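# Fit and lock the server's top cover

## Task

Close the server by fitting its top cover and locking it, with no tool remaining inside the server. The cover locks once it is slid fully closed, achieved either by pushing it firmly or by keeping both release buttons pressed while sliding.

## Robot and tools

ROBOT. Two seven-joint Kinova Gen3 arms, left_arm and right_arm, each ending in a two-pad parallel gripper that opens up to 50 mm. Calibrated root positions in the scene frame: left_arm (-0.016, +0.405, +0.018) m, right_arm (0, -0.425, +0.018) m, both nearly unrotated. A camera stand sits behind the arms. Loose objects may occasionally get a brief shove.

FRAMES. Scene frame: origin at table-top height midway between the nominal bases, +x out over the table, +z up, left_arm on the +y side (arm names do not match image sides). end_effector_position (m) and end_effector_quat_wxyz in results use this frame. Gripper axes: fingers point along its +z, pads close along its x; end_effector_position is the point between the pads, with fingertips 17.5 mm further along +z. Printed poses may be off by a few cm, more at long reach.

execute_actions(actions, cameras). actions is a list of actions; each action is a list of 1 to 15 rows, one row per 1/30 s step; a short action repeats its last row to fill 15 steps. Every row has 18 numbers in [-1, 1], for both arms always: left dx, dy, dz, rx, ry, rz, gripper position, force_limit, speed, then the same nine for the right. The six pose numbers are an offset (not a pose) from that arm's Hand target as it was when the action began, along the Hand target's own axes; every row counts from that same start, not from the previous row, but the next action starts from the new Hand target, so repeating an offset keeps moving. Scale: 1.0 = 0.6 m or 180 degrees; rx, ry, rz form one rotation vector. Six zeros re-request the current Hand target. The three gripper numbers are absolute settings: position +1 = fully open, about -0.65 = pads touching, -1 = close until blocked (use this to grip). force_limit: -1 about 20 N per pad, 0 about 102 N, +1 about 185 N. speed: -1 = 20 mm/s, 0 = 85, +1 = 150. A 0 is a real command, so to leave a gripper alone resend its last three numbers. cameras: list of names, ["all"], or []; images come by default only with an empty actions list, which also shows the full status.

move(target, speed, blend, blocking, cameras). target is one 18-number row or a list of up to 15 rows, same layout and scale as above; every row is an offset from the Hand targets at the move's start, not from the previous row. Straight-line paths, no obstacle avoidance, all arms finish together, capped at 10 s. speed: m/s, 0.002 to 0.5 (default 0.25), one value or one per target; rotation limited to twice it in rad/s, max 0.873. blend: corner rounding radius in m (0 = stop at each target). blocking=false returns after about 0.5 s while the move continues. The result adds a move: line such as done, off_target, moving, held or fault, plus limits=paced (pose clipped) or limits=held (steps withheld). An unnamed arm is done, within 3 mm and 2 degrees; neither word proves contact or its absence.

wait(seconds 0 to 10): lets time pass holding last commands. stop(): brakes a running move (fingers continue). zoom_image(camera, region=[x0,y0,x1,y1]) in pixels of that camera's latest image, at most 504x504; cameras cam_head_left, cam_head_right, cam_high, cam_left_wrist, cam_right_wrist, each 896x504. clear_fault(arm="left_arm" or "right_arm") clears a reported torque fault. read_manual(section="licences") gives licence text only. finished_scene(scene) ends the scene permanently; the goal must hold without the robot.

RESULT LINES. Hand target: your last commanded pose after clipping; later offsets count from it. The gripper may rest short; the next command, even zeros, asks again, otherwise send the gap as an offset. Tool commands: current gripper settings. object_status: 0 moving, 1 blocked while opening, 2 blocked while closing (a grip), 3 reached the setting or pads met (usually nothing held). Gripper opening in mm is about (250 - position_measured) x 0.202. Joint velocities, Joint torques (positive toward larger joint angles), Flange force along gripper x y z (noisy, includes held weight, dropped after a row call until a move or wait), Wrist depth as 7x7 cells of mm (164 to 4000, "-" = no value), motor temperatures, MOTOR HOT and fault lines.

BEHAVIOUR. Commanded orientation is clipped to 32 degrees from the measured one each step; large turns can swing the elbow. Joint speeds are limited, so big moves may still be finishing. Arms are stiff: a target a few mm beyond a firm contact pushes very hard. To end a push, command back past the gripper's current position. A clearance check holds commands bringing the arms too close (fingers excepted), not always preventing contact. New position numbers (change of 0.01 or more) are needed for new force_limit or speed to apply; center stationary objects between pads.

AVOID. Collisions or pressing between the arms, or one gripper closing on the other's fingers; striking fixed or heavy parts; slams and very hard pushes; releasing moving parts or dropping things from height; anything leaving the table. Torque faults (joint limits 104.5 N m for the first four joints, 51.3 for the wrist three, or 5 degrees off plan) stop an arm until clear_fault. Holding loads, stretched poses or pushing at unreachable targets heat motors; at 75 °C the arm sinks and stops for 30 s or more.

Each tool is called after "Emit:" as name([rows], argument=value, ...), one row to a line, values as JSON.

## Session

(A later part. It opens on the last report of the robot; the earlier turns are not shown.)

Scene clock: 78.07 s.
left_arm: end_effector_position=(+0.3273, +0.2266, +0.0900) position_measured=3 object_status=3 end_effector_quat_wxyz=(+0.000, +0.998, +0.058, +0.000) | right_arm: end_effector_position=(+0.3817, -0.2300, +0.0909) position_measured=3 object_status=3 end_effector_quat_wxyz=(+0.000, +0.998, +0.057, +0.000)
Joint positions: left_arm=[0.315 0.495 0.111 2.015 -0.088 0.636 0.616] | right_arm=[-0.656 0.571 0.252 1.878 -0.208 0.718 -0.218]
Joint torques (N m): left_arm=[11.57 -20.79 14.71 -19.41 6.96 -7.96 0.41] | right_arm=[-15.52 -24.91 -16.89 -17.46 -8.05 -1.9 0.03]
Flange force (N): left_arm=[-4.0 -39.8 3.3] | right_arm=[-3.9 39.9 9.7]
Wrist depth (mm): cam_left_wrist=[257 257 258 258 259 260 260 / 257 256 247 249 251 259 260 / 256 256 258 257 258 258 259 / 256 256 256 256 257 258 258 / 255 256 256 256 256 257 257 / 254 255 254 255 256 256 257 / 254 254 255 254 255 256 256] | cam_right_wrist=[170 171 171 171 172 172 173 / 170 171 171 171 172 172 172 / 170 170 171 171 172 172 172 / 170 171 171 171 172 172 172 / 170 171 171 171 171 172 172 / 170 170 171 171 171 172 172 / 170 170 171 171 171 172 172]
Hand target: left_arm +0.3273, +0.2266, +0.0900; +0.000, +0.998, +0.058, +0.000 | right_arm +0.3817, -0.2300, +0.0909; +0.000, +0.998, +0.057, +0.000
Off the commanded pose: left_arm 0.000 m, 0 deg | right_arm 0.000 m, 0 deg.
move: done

Emit:
wait(seconds=0, cameras=["all"])

Scene clock: 78.93 s.
left_arm: end_effector_position=(+0.3273, +0.2265, +0.0900) position_measured=3 object_status=3 end_effector_quat_wxyz=(+0.000, +0.998, +0.058, +0.000) | right_arm: end_effector_position=(+0.3817, -0.2300, +0.0909) position_measured=3 object_status=3 end_effector_quat_wxyz=(+0.000, +0.998, +0.057, +0.000)
Joint positions: left_arm=[0.315 0.495 0.111 2.015 -0.088 0.636 0.616] | right_arm=[-0.656 0.571 0.252 1.878 -0.208 0.718 -0.218]
Joint torques (N m): left_arm=[11.64 -20.88 14.73 -19.28 6.95 -8.01 0.43] | right_arm=[-15.57 -24.97 -16.9 -17.39 -8.07 -1.89 0.05]
Flange force (N): left_arm=[-3.4 -39.7 3.2] | right_arm=[-3.5 39.8 9.8]
Wrist depth (mm): cam_left_wrist=[258 258 257 259 259 260 260 / 257 257 247 250 250 258 260 / 256 256 256 257 258 258 259 / 255 256 257 257 257 258 258 / 255 255 256 256 257 257 258 / 255 255 255 255 256 257 257 / 253 254 254 255 256 256 256] | cam_right_wrist=[170 171 171 171 172 172 172 / 170 171 171 171 172 172 172 / 170 171 171 171 172 172 172 / 170 171 171 171 172 172 172 / 170 170 171 171 172 172 172 / 170 171 171 171 171 172 172 / 170 171 171 171 172 172 172]
Hand target: left_arm +0.3273, +0.2265, +0.0900; +0.000, +0.998, +0.058, +0.000 | right_arm +0.3817, -0.2300, +0.0909; +0.000, +0.998, +0.057, +0.000
Tool commands: left_gripper/position=+1.0 left_gripper/force_limit=+1.0 left_gripper/speed=+1.0 right_gripper/position=+1.0 right_gripper/force_limit=+1.0 right_gripper/speed=+1.0
Off the commanded pose: left_arm 0.000 m, 0 deg | right_arm 0.000 m, 0 deg.

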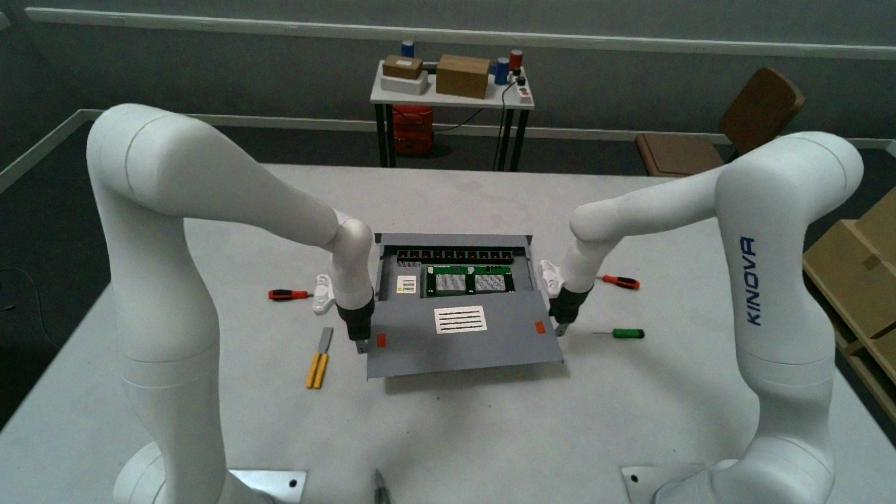

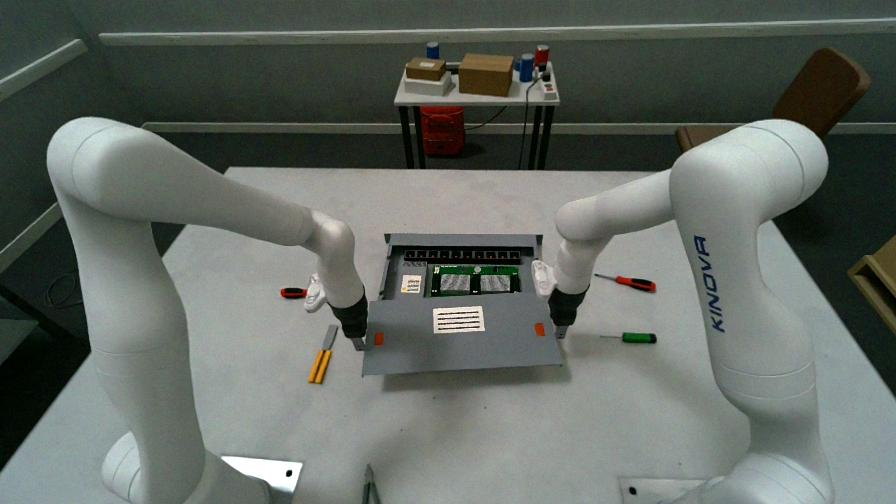

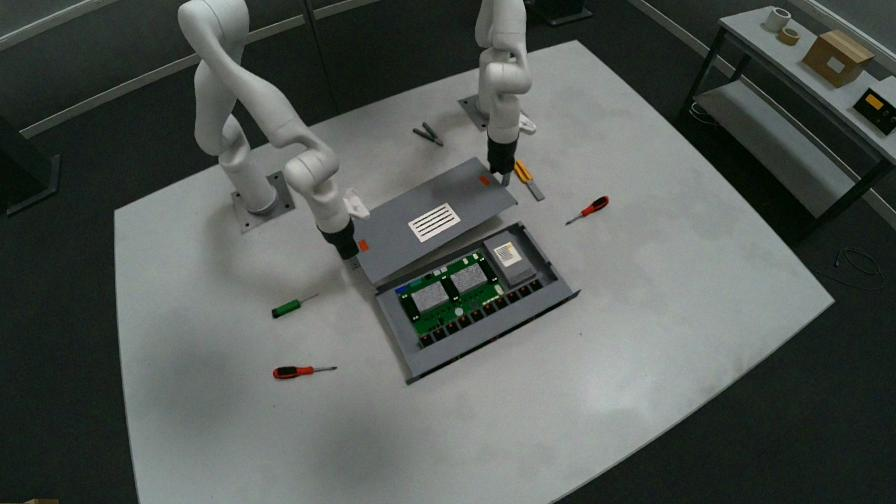

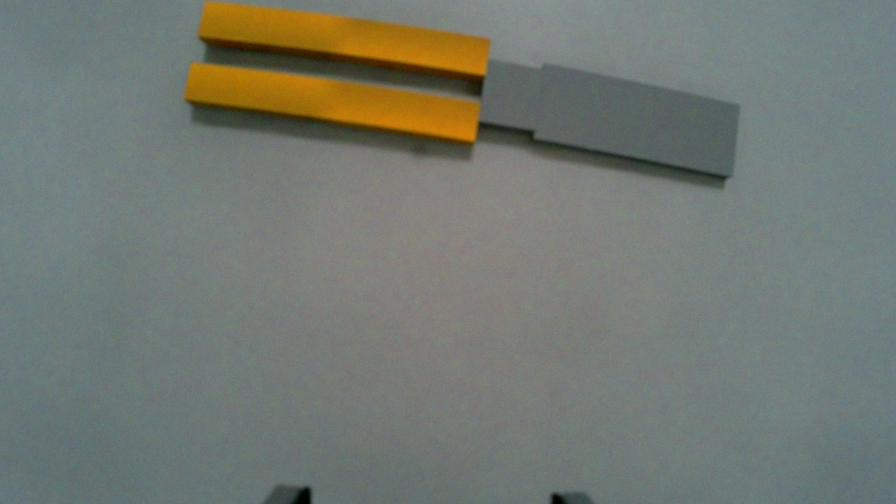

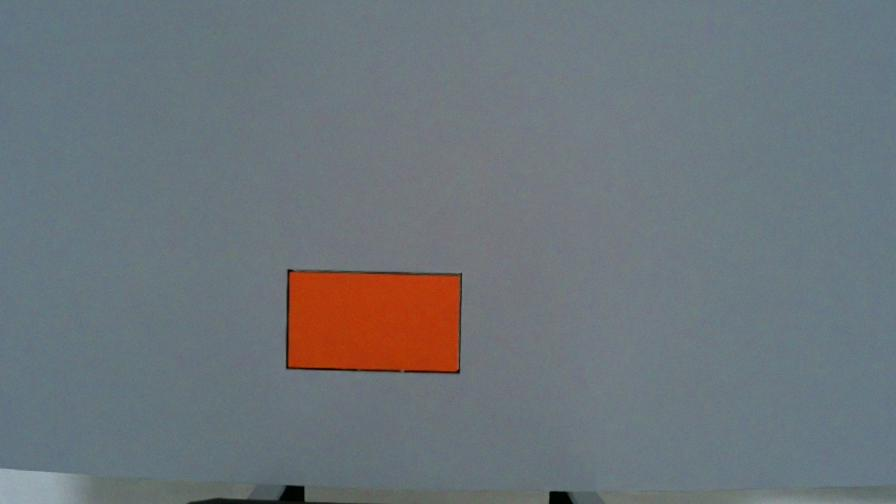

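Emit:
move(target=[0.11468, 0.00968, 0, 0, 0, 0.01042, 1, 1, 1, 0.08955, 0.00935, 0, 0, 0, 0.01042, 1, 1, 1], speed=0.08)

Scene clock: 80.30 s.
left_arm: end_effector_position=(+0.3963, +0.2287, +0.0900) position_measured=3 object_status=3 end_effector_quat_wxyz=(+0.000, +0.999, +0.041, +0.000) | right_arm: end_effector_position=(+0.4357, -0.2294, +0.0909) position_measured=3 object_status=3 end_effector_quat_wxyz=(+0.000, +0.999, +0.041, +0.000)
Joint positions: left_arm=[0.247 0.595 0.122 1.809 -0.1 0.744 0.522] | right_arm=[-0.592 0.654 0.26 1.706 -0.219 0.81 -0.199]
Joint torques (N m): left_arm=[12.05 -22.69 14.88 -16.92 7.28 -6.28 0.69] | right_arm=[-15.35 -26.27 -15.69 -16.09 -7.61 -1.13 0.25]
Flange force (N): left_arm=[-4.7 -34.4 3.4] | right_arm=[-3.0 34.5 9.3]
Wrist depth (mm): cam_left_wrist=[257 251 258 258 259 260 260 / 249 250 250 251 258 259 260 / 256 256 257 257 258 258 258 / 255 256 257 256 257 257 258 / 255 255 256 256 257 257 257 / 254 254 255 255 256 256 257 / 253 254 254 255 255 256 256] | cam_right_wrist=[170 171 171 171 172 172 173 / 170 171 171 171 172 172 172 / 170 171 171 171 172 172 172 / 170 170 171 171 172 172 172 / 170 171 171 171 172 172 172 / 170 170 171 171 172 172 172 / 170 171 171 171 172 172 172]
Hand target: left_arm +0.3963, +0.2287, +0.0900; +0.000, +0.999, +0.041, +0.000 | right_arm +0.4357, -0.2294, +0.0909; +0.000, +0.999, +0.041, +0.000
Off the commanded pose: left_arm 0.000 m, 0 deg | right_arm 0.000 m, 0 deg.
move: done

Emit:
move(target=[0.11495, 0.00695, 0, 0, 0, 0.01042, 1, 1, 1, 0.08983, 0.0054, 0, 0, 0, 0.01042, 1, 1, 1], speed=0.08)

Scene clock: 81.73 s.
left_arm: end_effector_position=(+0.4654, +0.2303, +0.0900) position_measured=3 object_status=3 end_effector_quat_wxyz=(+0.000, +1.000, +0.025, +0.000) | right_arm: end_effector_position=(+0.4897, -0.2282, +0.0908) position_measured=3 object_status=3 end_effector_quat_wxyz=(+0.000, +1.000, +0.025, +0.000)
Joint positions: left_arm=[0.2 0.706 0.133 1.576 -0.113 0.867 0.442] | right_arm=[-0.537 0.745 0.268 1.515 -0.23 0.912 -0.195]
Joint torques (N m): left_arm=[13.77 -25.16 16.35 -15.95 8.19 -5.67 0.86] | right_arm=[-16.6 -28.25 -15.85 -16.12 -8.1 -0.74 0.32]
Flange force (N): left_arm=[-5.0 -32.9 3.1] | right_arm=[-3.1 33.6 9.3]
Wrist depth (mm): cam_left_wrist=[257 257 258 258 258 259 260 / 249 249 257 257 258 259 260 / 256 256 256 257 257 258 259 / 255 256 256 256 257 258 258 / 254 254 255 256 256 256 257 / 254 254 255 255 255 256 257 / 253 253 254 255 255 256 256] | cam_right_wrist=[170 171 171 171 172 172 172 / 170 171 171 171 172 172 172 / 170 171 171 171 172 172 172 / 170 171 171 171 172 172 172 / 170 171 171 171 172 172 172 / 170 170 171 171 172 172 172 / 170 170 171 171 171 172 172]
Hand target: left_arm +0.4654, +0.2302, +0.0900; +0.000, +1.000, +0.025, +0.000 | right_arm +0.4897, -0.2282, +0.0908; +0.000, +1.000, +0.025, +0.000
Off the commanded pose: left_arm 0.000 m, 0 deg | right_arm 0.000 m, 0 deg.
move: done

Emit:
move(target=[0.11508, 0.0040, 0, 0, 0, 0.01042, 1, 1, 1, 0.08997, 0.00163, 0, 0, 0, 0.01042, 1, 1, 1], speed=0.08, cameras=["all"])

Scene clock: 83.17 s.
left_arm: end_effector_position=(+0.5345, +0.2313, +0.0900) position_measured=3 object_status=3 end_effector_quat_wxyz=(+0.000, +1.000, +0.009, +0.000) | right_arm: end_effector_position=(+0.5436, -0.2266, +0.0908) position_measured=3 object_status=3 end_effector_quat_wxyz=(+0.000, +1.000, +0.008, +0.000)
Joint positions: left_arm=[0.168 0.833 0.145 1.305 -0.126 1.013 0.368] | right_arm=[-0.486 0.847 0.276 1.299 -0.241 1.029 -0.206]
Joint torques (N m): left_arm=[16.81 -27.78 18.43 -15.22 9.55 -5.05 0.9] | right_arm=[-18.85 -30.66 -16.61 -16.94 -9.2 -0.93 0.35]
Flange force (N): left_arm=[-5.5 -34.0 3.3] | right_arm=[-3.4 34.9 9.1]
Wrist depth (mm): cam_left_wrist=[257 257 257 258 258 259 259 / 256 257 257 257 258 258 259 / 256 256 257 257 258 258 258 / 255 255 256 256 256 257 257 / 254 255 255 256 256 256 257 / 253 254 255 255 256 256 256 / 252 253 254 254 255 255 256] | cam_right_wrist=[170 171 171 171 172 172 172 / 170 171 171 171 172 172 172 / 170 171 171 171 172 172 172 / 170 171 171 171 172 172 172 / 170 171 171 171 172 172 172 / 170 171 171 171 172 172 172 / 170 171 171 171 172 172 172]
Hand target: left_arm +0.5345, +0.2313, +0.0900; +0.000, +1.000, +0.009, +0.000 | right_arm +0.5436, -0.2265, +0.0908; +0.000, +1.000, +0.008, +0.000
Off the commanded pose: left_arm 0.000 m, 0 deg | right_arm 0.000 m, 0 deg.
move: done

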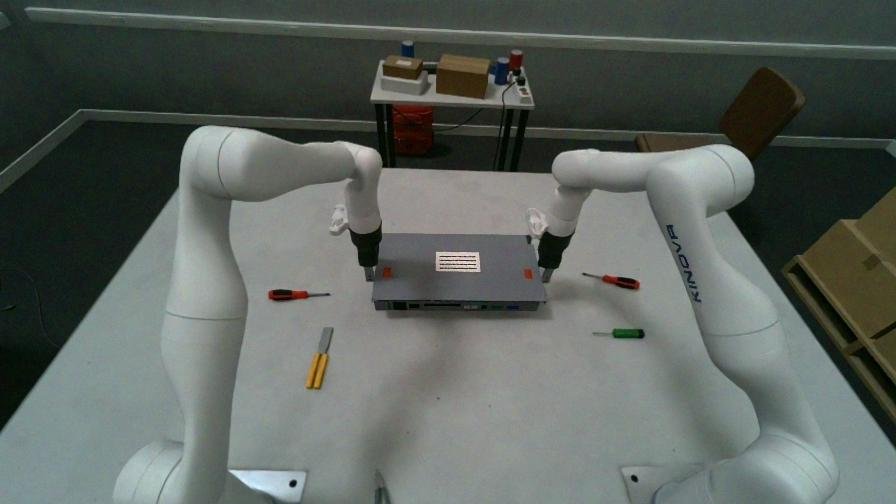

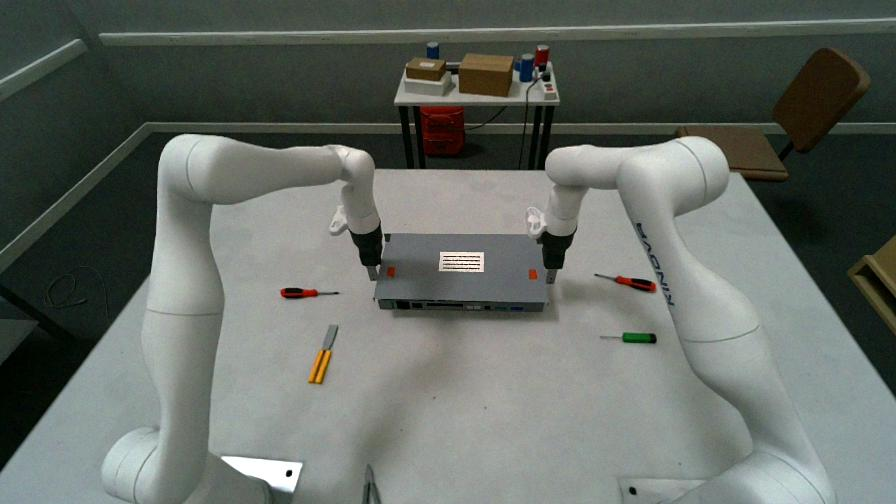

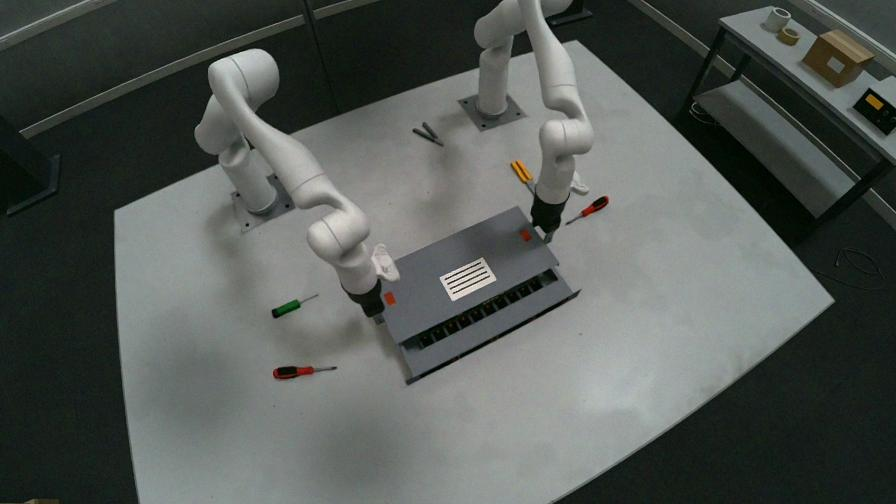

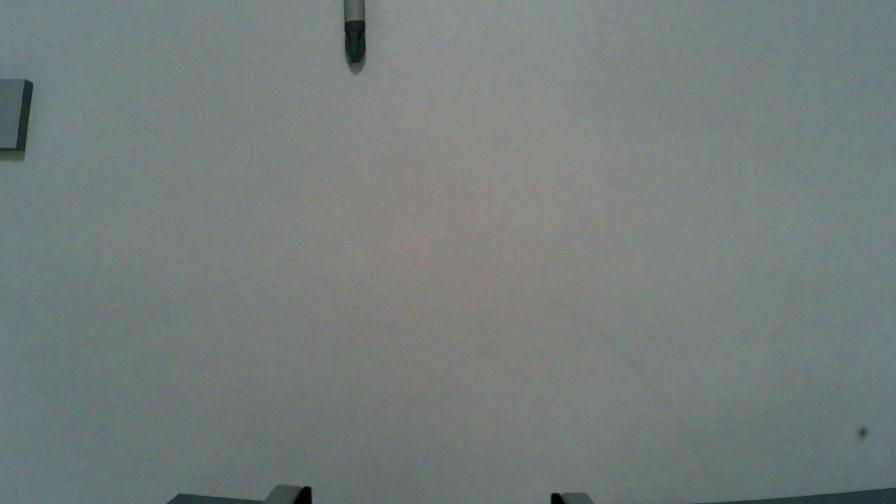

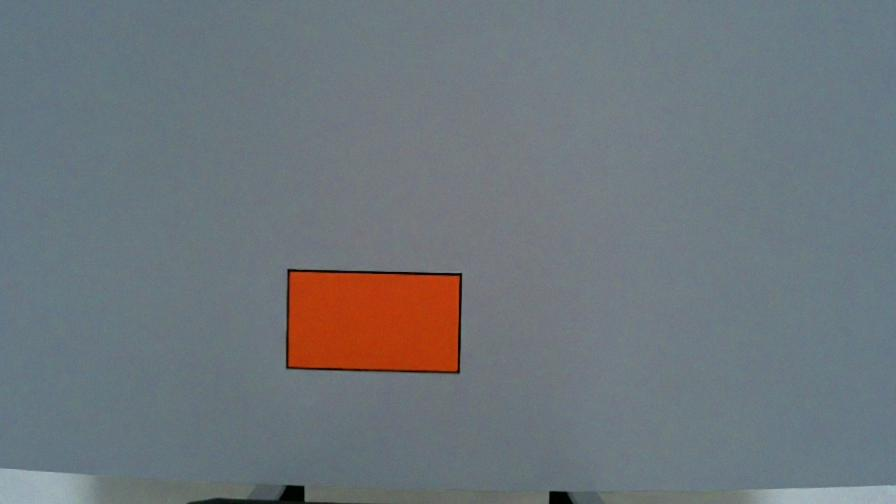

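Emit:
zoom_image(camera="cam_head_left", region=[350, 215, 460, 325])

Emit:
zoom_image(camera="cam_head_left", region=[460, 215, 570, 325])

Emit:
zoom_image(camera="cam_head_right", region=[350, 215, 460, 325])

Emit:
zoom_image(camera="cam_head_right", region=[460, 215, 570, 325])

Emit:
zoom_image(camera="cam_high", region=[340, 190, 600, 400])

Scaled by 4.582 from the camera's 896x504 image, which has a finer 1280x720 frame.

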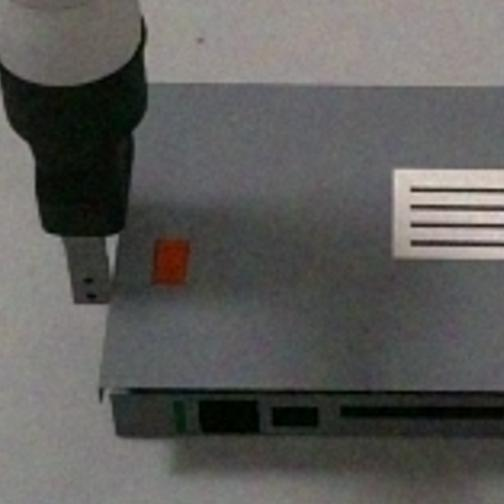

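Scaled by 4.582 from the camera's 896x504 image, which has a finer 1280x720 frame.

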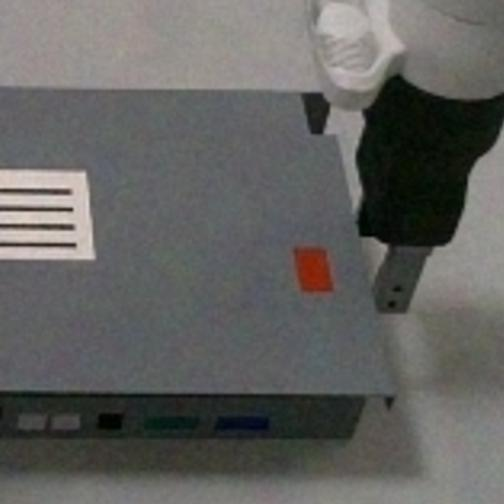

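Scaled by 4.582 from the camera's 896x504 image, which has a finer 1280x720 frame.

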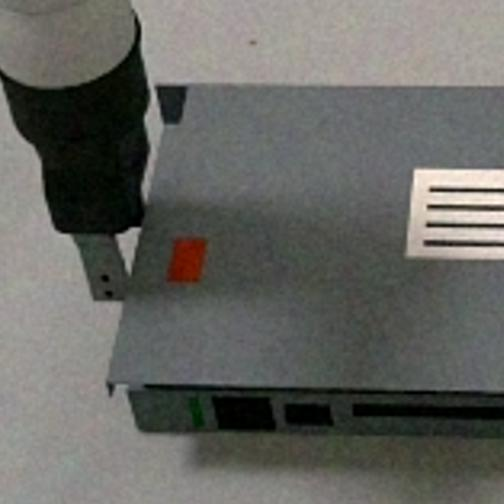

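Scaled by 4.582 from the camera's 896x504 image, which has a finer 1280x720 frame.

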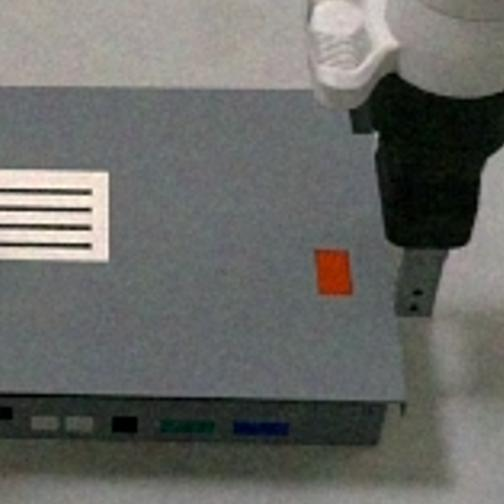

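Scaled by 1.938 from the camera's 896x504 image, which has a finer 1280x720 frame.

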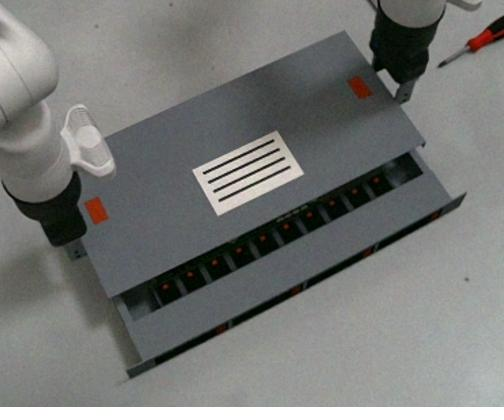

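Emit:
zoom_image(camera="cam_head_left", region=[364, 290, 394, 320])

Emit:
zoom_image(camera="cam_head_left", region=[526, 290, 556, 320])

Emit:
zoom_image(camera="cam_head_right", region=[364, 290, 394, 320])

Emit:
zoom_image(camera="cam_head_right", region=[530, 290, 560, 320])

Scaled by 16.800 from the camera's 896x504 image, which has a finer 1280x720 frame.

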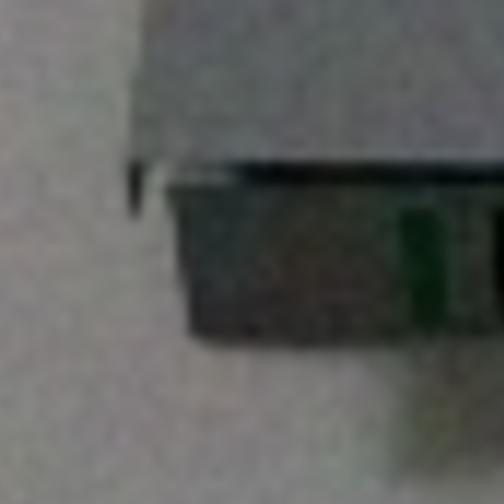

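Scaled by 16.800 from the camera's 896x504 image, which has a finer 1280x720 frame.

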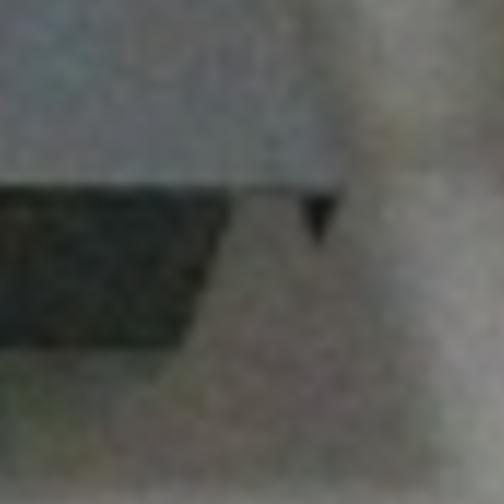

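Scaled by 16.800 from the camera's 896x504 image, which has a finer 1280x720 frame.

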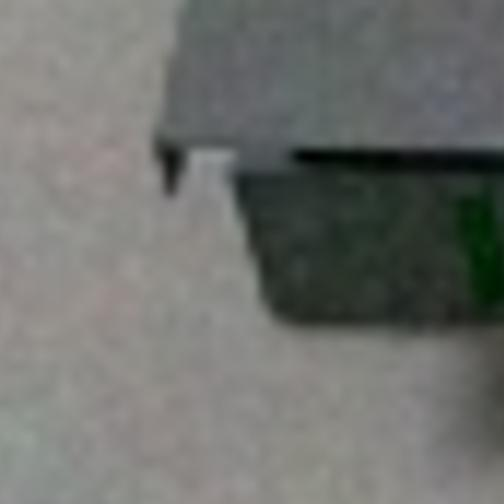

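Scaled by 16.800 from the camera's 896x504 image, which has a finer 1280x720 frame.

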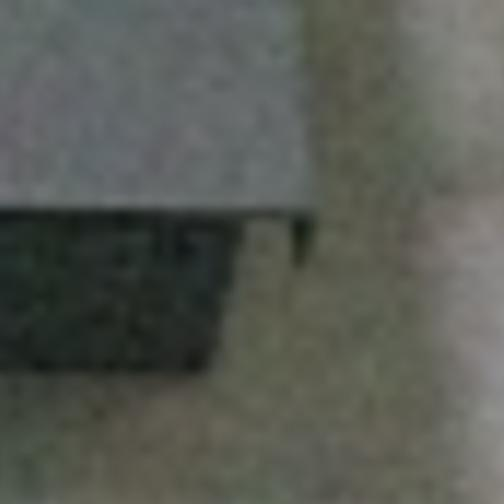

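Emit:
move(target=[0, 0.0006, 0.035, 0, 0, 0, 1, 1, 1, 0, -0.0006, 0.0363, 0, 0, 0, 1, 1, 1], speed=0.06, cameras=["cam_head_left", "cam_head_right", "cam_high"])

Emit:
zoom_image(camera="cam_head_left", region=[364, 290, 394, 320])

Emit:
zoom_image(camera="cam_head_left", region=[526, 290, 556, 320])

Emit:
zoom_image(camera="cam_head_right", region=[364, 290, 394, 320])

Emit:
zoom_image(camera="cam_head_right", region=[530, 290, 560, 320])

Scene clock: 89.10 s.
left_arm: end_effector_position=(+0.5345, +0.2309, +0.0691) position_measured=3 object_status=3 end_effector_quat_wxyz=(+0.000, +1.000, +0.009, +0.000) | right_arm: end_effector_position=(+0.5436, -0.2262, +0.0690) position_measured=3 object_status=3 end_effector_quat_wxyz=(+0.000, +1.000, +0.008, +0.000)
Joint positions: left_arm=[0.17 0.861 0.141 1.322 -0.13 0.967 0.372] | right_arm=[-0.483 0.876 0.268 1.316 -0.249 0.982 -0.201]
Joint torques (N m): left_arm=[18.43 -28.26 20.44 -15.32 10.2 -5.51 0.99] | right_arm=[-20.36 -31.59 -18.3 -17.57 -9.83 -1.21 0.16]
Flange force (N): left_arm=[-4.9 -36.9 2.9] | right_arm=[-3.3 38.0 8.8]
Wrist depth (mm): cam_left_wrist=[236 236 237 237 237 238 238 / 235 235 236 236 236 238 237 / 234 235 235 236 236 237 237 / 234 234 234 235 236 236 237 / 233 234 234 235 235 235 236 / 232 233 234 234 234 235 235 / 232 232 233 233 234 234 234] | cam_right_wrist=[170 170 171 171 171 172 172 / 170 170 171 171 171 172 172 / 170 170 171 171 171 172 172 / 170 171 171 171 171 172 172 / 170 171 171 171 172 172 172 / 170 170 171 171 172 172 172 / 170 171 171 171 172 172 172]
Hand target: left_arm +0.5345, +0.2309, +0.0691; +0.000, +1.000, +0.009, +0.000 | right_arm +0.5436, -0.2262, +0.0690; +0.000, +1.000, +0.008, +0.000
Off the commanded pose: left_arm 0.000 m, 0 deg | right_arm 0.000 m, 0 deg.
move: done
Images, in order (width x height): cam_head_left 896x504, cam_head_right 896x504, cam_high 896x504.

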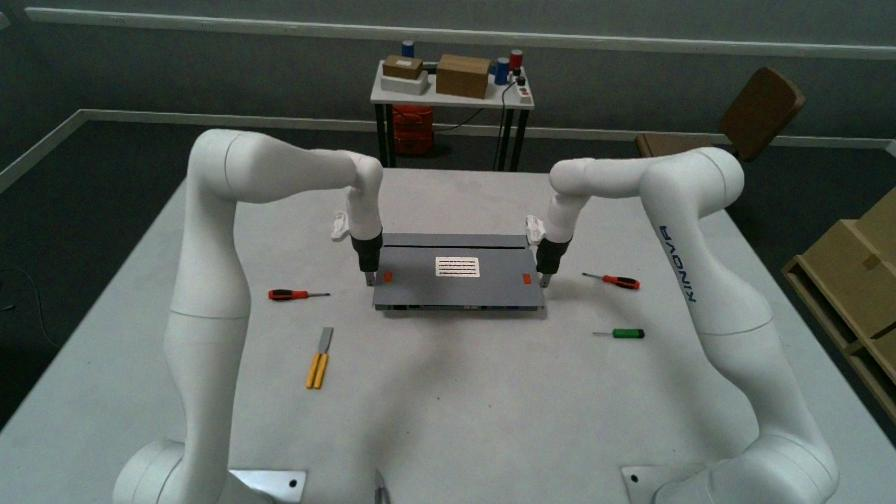

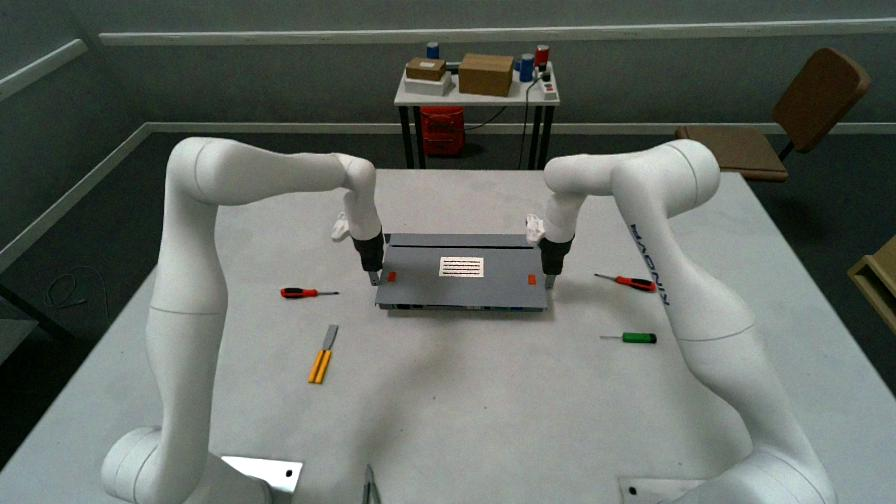

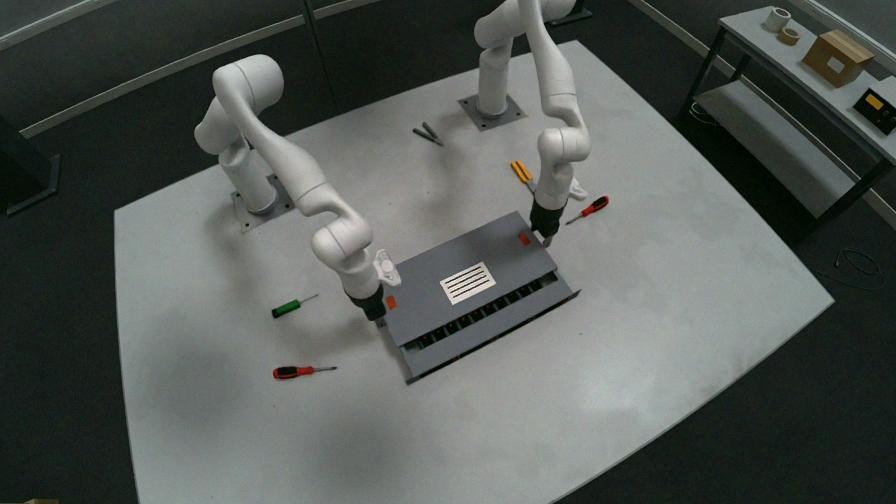

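Scaled by 16.800 from the camera's 896x504 image, which has a finer 1280x720 frame.

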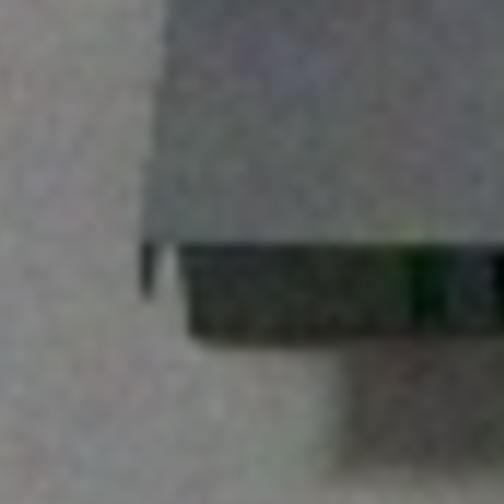

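Scaled by 16.800 from the camera's 896x504 image, which has a finer 1280x720 frame.

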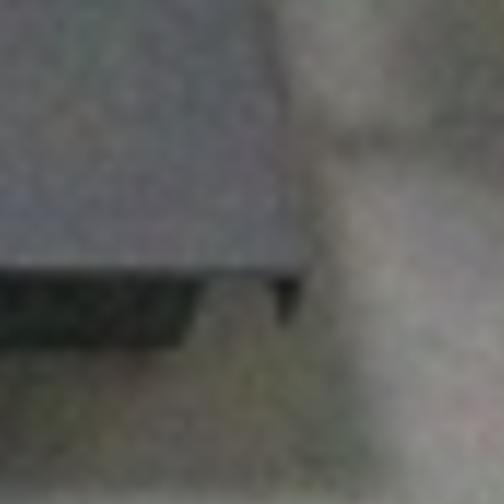

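Scaled by 16.800 from the camera's 896x504 image, which has a finer 1280x720 frame.

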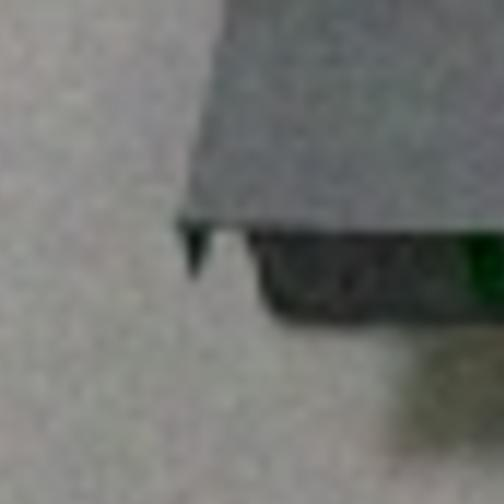

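Scaled by 16.800 from the camera's 896x504 image, which has a finer 1280x720 frame.

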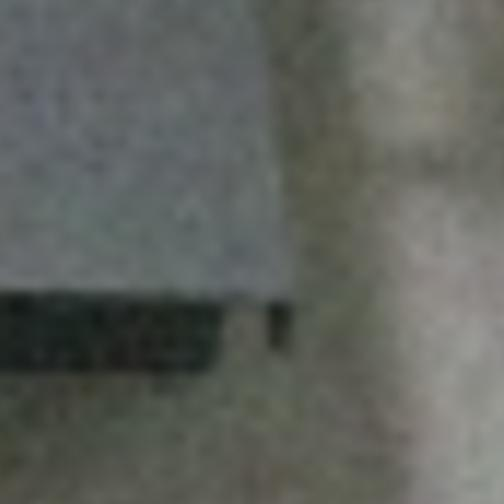

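Emit:
zoom_image(camera="cam_high", region=[385, 320, 425, 360])

Emit:
zoom_image(camera="cam_high", region=[540, 250, 580, 290])

Emit:
zoom_image(camera="cam_high", region=[370, 300, 410, 340])

Emit:
zoom_image(camera="cam_high", region=[510, 200, 560, 250])

Scaled by 12.600 from the camera's 896x504 image, which has a finer 1280x720 frame.

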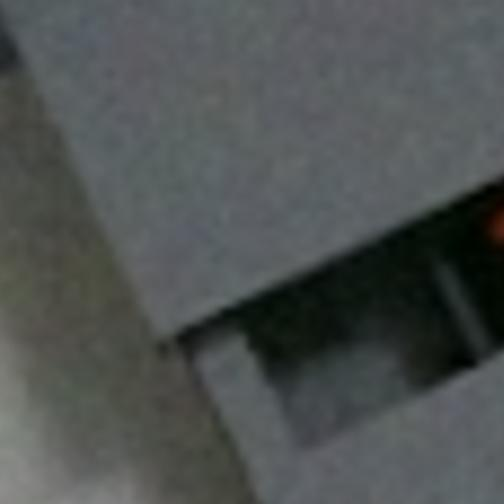

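Scaled by 12.600 from the camera's 896x504 image, which has a finer 1280x720 frame.

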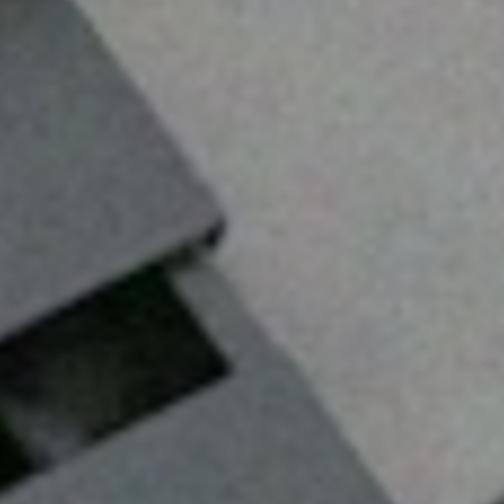

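Scaled by 12.600 from the camera's 896x504 image, which has a finer 1280x720 frame.

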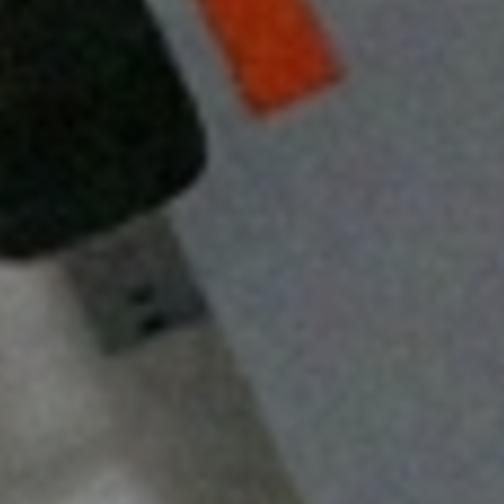

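Scaled by 10.080 from the camera's 896x504 image, which has a finer 1280x720 frame.

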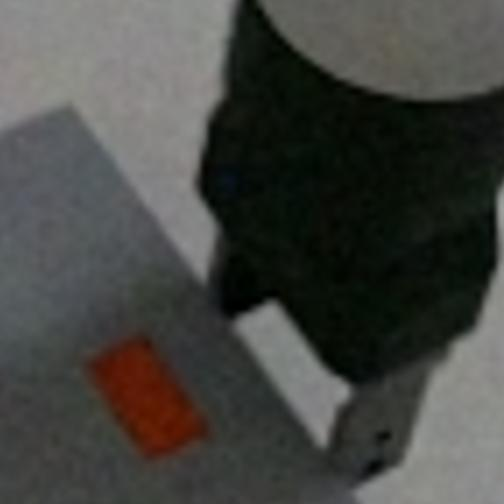

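Emit:
move(target=[0, 0, 0.01, 0, 0, 0, 1, 1, 1, 0, 0, 0.01, 0, 0, 0, 1, 1, 1], speed=0.04, cameras=["cam_head_left", "cam_head_right", "cam_high"])

Emit:
zoom_image(camera="cam_high", region=[390, 336, 410, 356])

Emit:
zoom_image(camera="cam_high", region=[550, 260, 570, 280])

Emit:
zoom_image(camera="cam_head_left", region=[366, 296, 386, 316])

Emit:
zoom_image(camera="cam_head_left", region=[530, 298, 550, 318])

Emit:
zoom_image(camera="cam_head_right", region=[368, 296, 388, 316])

Emit:
zoom_image(camera="cam_head_right", region=[534, 298, 554, 318])

Scene clock: 94.33 s.
left_arm: end_effector_position=(+0.5346, +0.2309, +0.0631) position_measured=3 object_status=3 end_effector_quat_wxyz=(+0.000, +1.000, +0.009, +0.000) | right_arm: end_effector_position=(+0.5436, -0.2262, +0.0630) position_measured=3 object_status=3 end_effector_quat_wxyz=(+0.000, +1.000, +0.008, +0.000)
Joint positions: left_arm=[0.171 0.87 0.14 1.326 -0.131 0.954 0.373] | right_arm=[-0.482 0.885 0.266 1.321 -0.251 0.969 -0.199]
Joint torques (N m): left_arm=[19.52 -18.48 20.88 -9.36 10.73 -4.85 1] | right_arm=[-20.75 -31.14 -19.03 -17.48 -10.07 -1.12 0.12]
Flange force (N): left_arm=[0.4 -37.1 -13.8] | right_arm=[-4.0 38.9 7.7]
Wrist depth (mm): cam_left_wrist=[230 231 232 232 232 233 233 / 230 230 231 231 232 233 233 / 230 230 230 231 231 232 232 / 229 229 230 230 231 232 232 / 228 228 229 229 230 231 231 / 228 228 229 229 230 230 231 / 227 228 228 229 229 230 230] | cam_right_wrist=[170 170 170 171 171 171 171 / 170 170 170 171 171 171 171 / 170 170 171 171 171 171 172 / 170 170 171 171 171 171 172 / 170 170 171 171 171 171 172 / 170 171 171 171 172 172 172 / 170 171 171 171 172 172 172]
Hand target: left_arm +0.5345, +0.2309, +0.0630; +0.000, +1.000, +0.009, +0.000 | right_arm +0.5436, -0.2262, +0.0630; +0.000, +1.000, +0.008, +0.000
Off the commanded pose: left_arm 0.000 m, 0 deg | right_arm 0.000 m, 0 deg.
move: done
Images, in order (width x height): cam_head_left 896x504, cam_head_right 896x504, cam_high 896x504.

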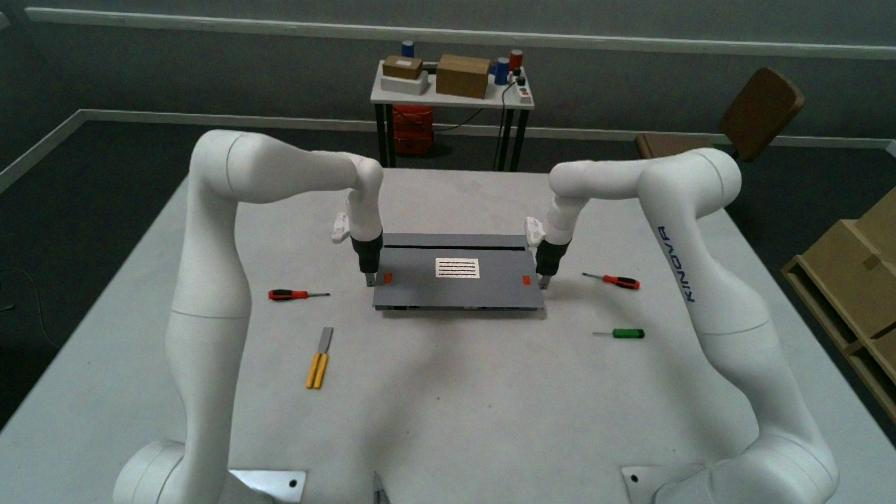

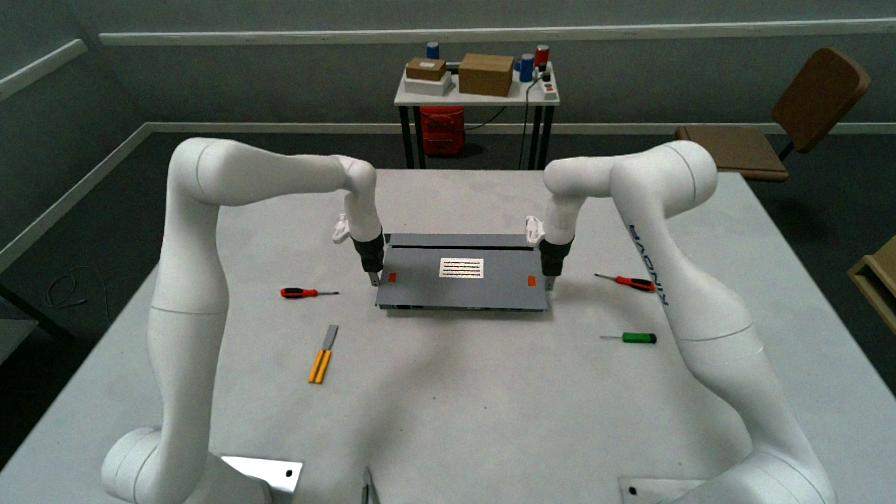

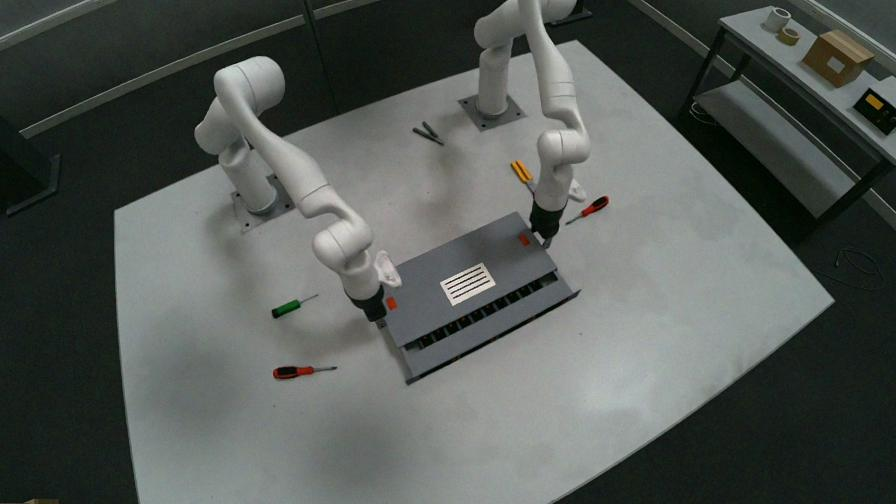

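Scaled by 25.200 from the camera's 896x504 image, which has a finer 1280x720 frame.

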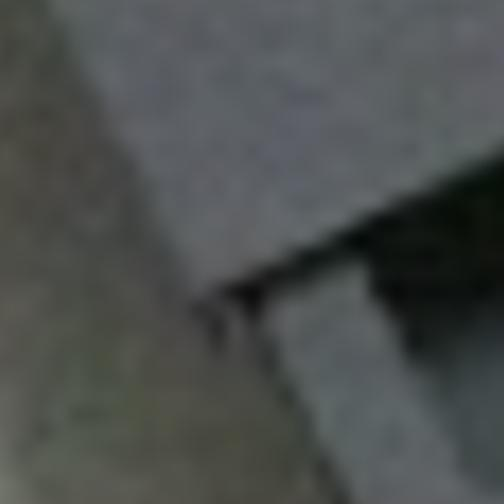

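Scaled by 25.200 from the camera's 896x504 image, which has a finer 1280x720 frame.

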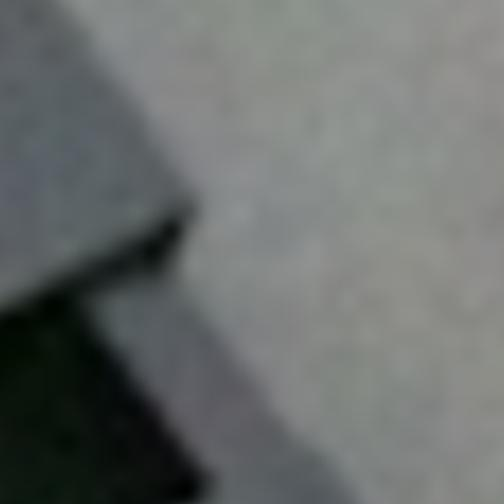

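Scaled by 25.200 from the camera's 896x504 image, which has a finer 1280x720 frame.

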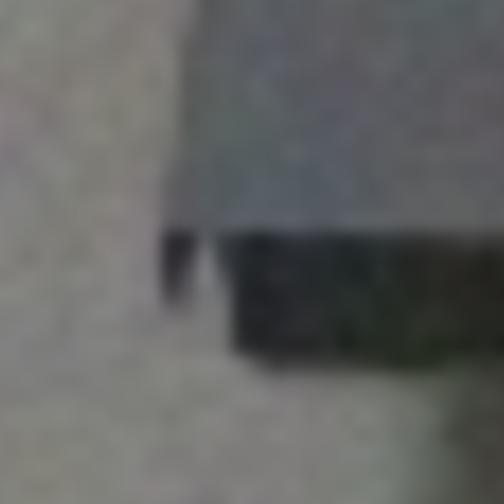

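Scaled by 25.200 from the camera's 896x504 image, which has a finer 1280x720 frame.

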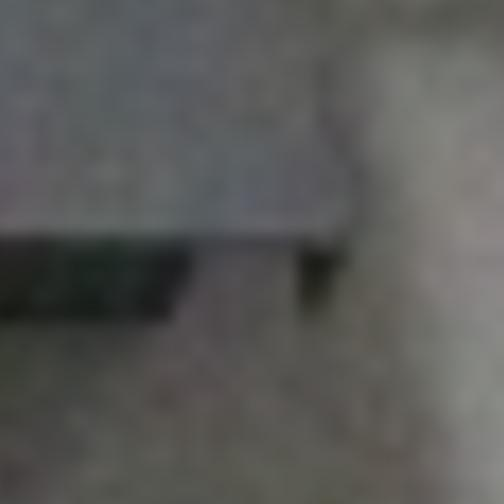

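Scaled by 25.200 from the camera's 896x504 image, which has a finer 1280x720 frame.

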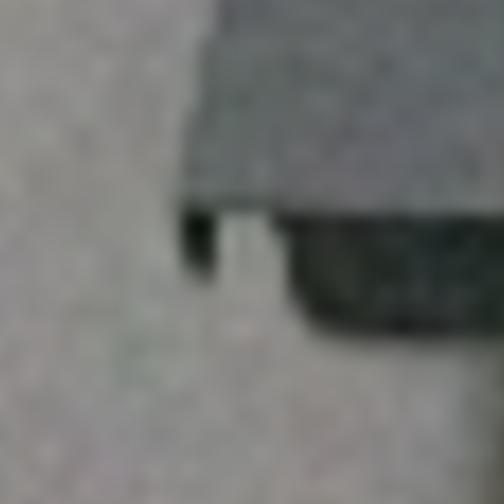

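Scaled by 25.200 from the camera's 896x504 image, which has a finer 1280x720 frame.

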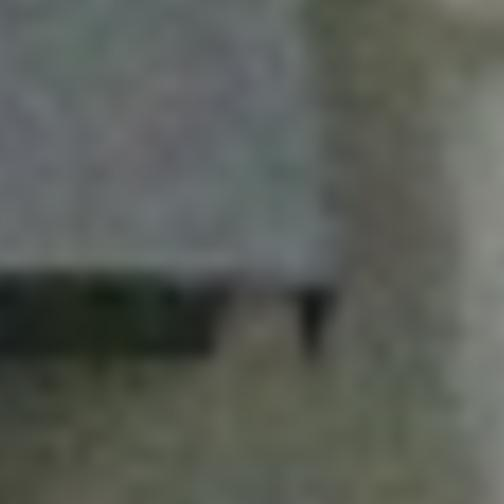

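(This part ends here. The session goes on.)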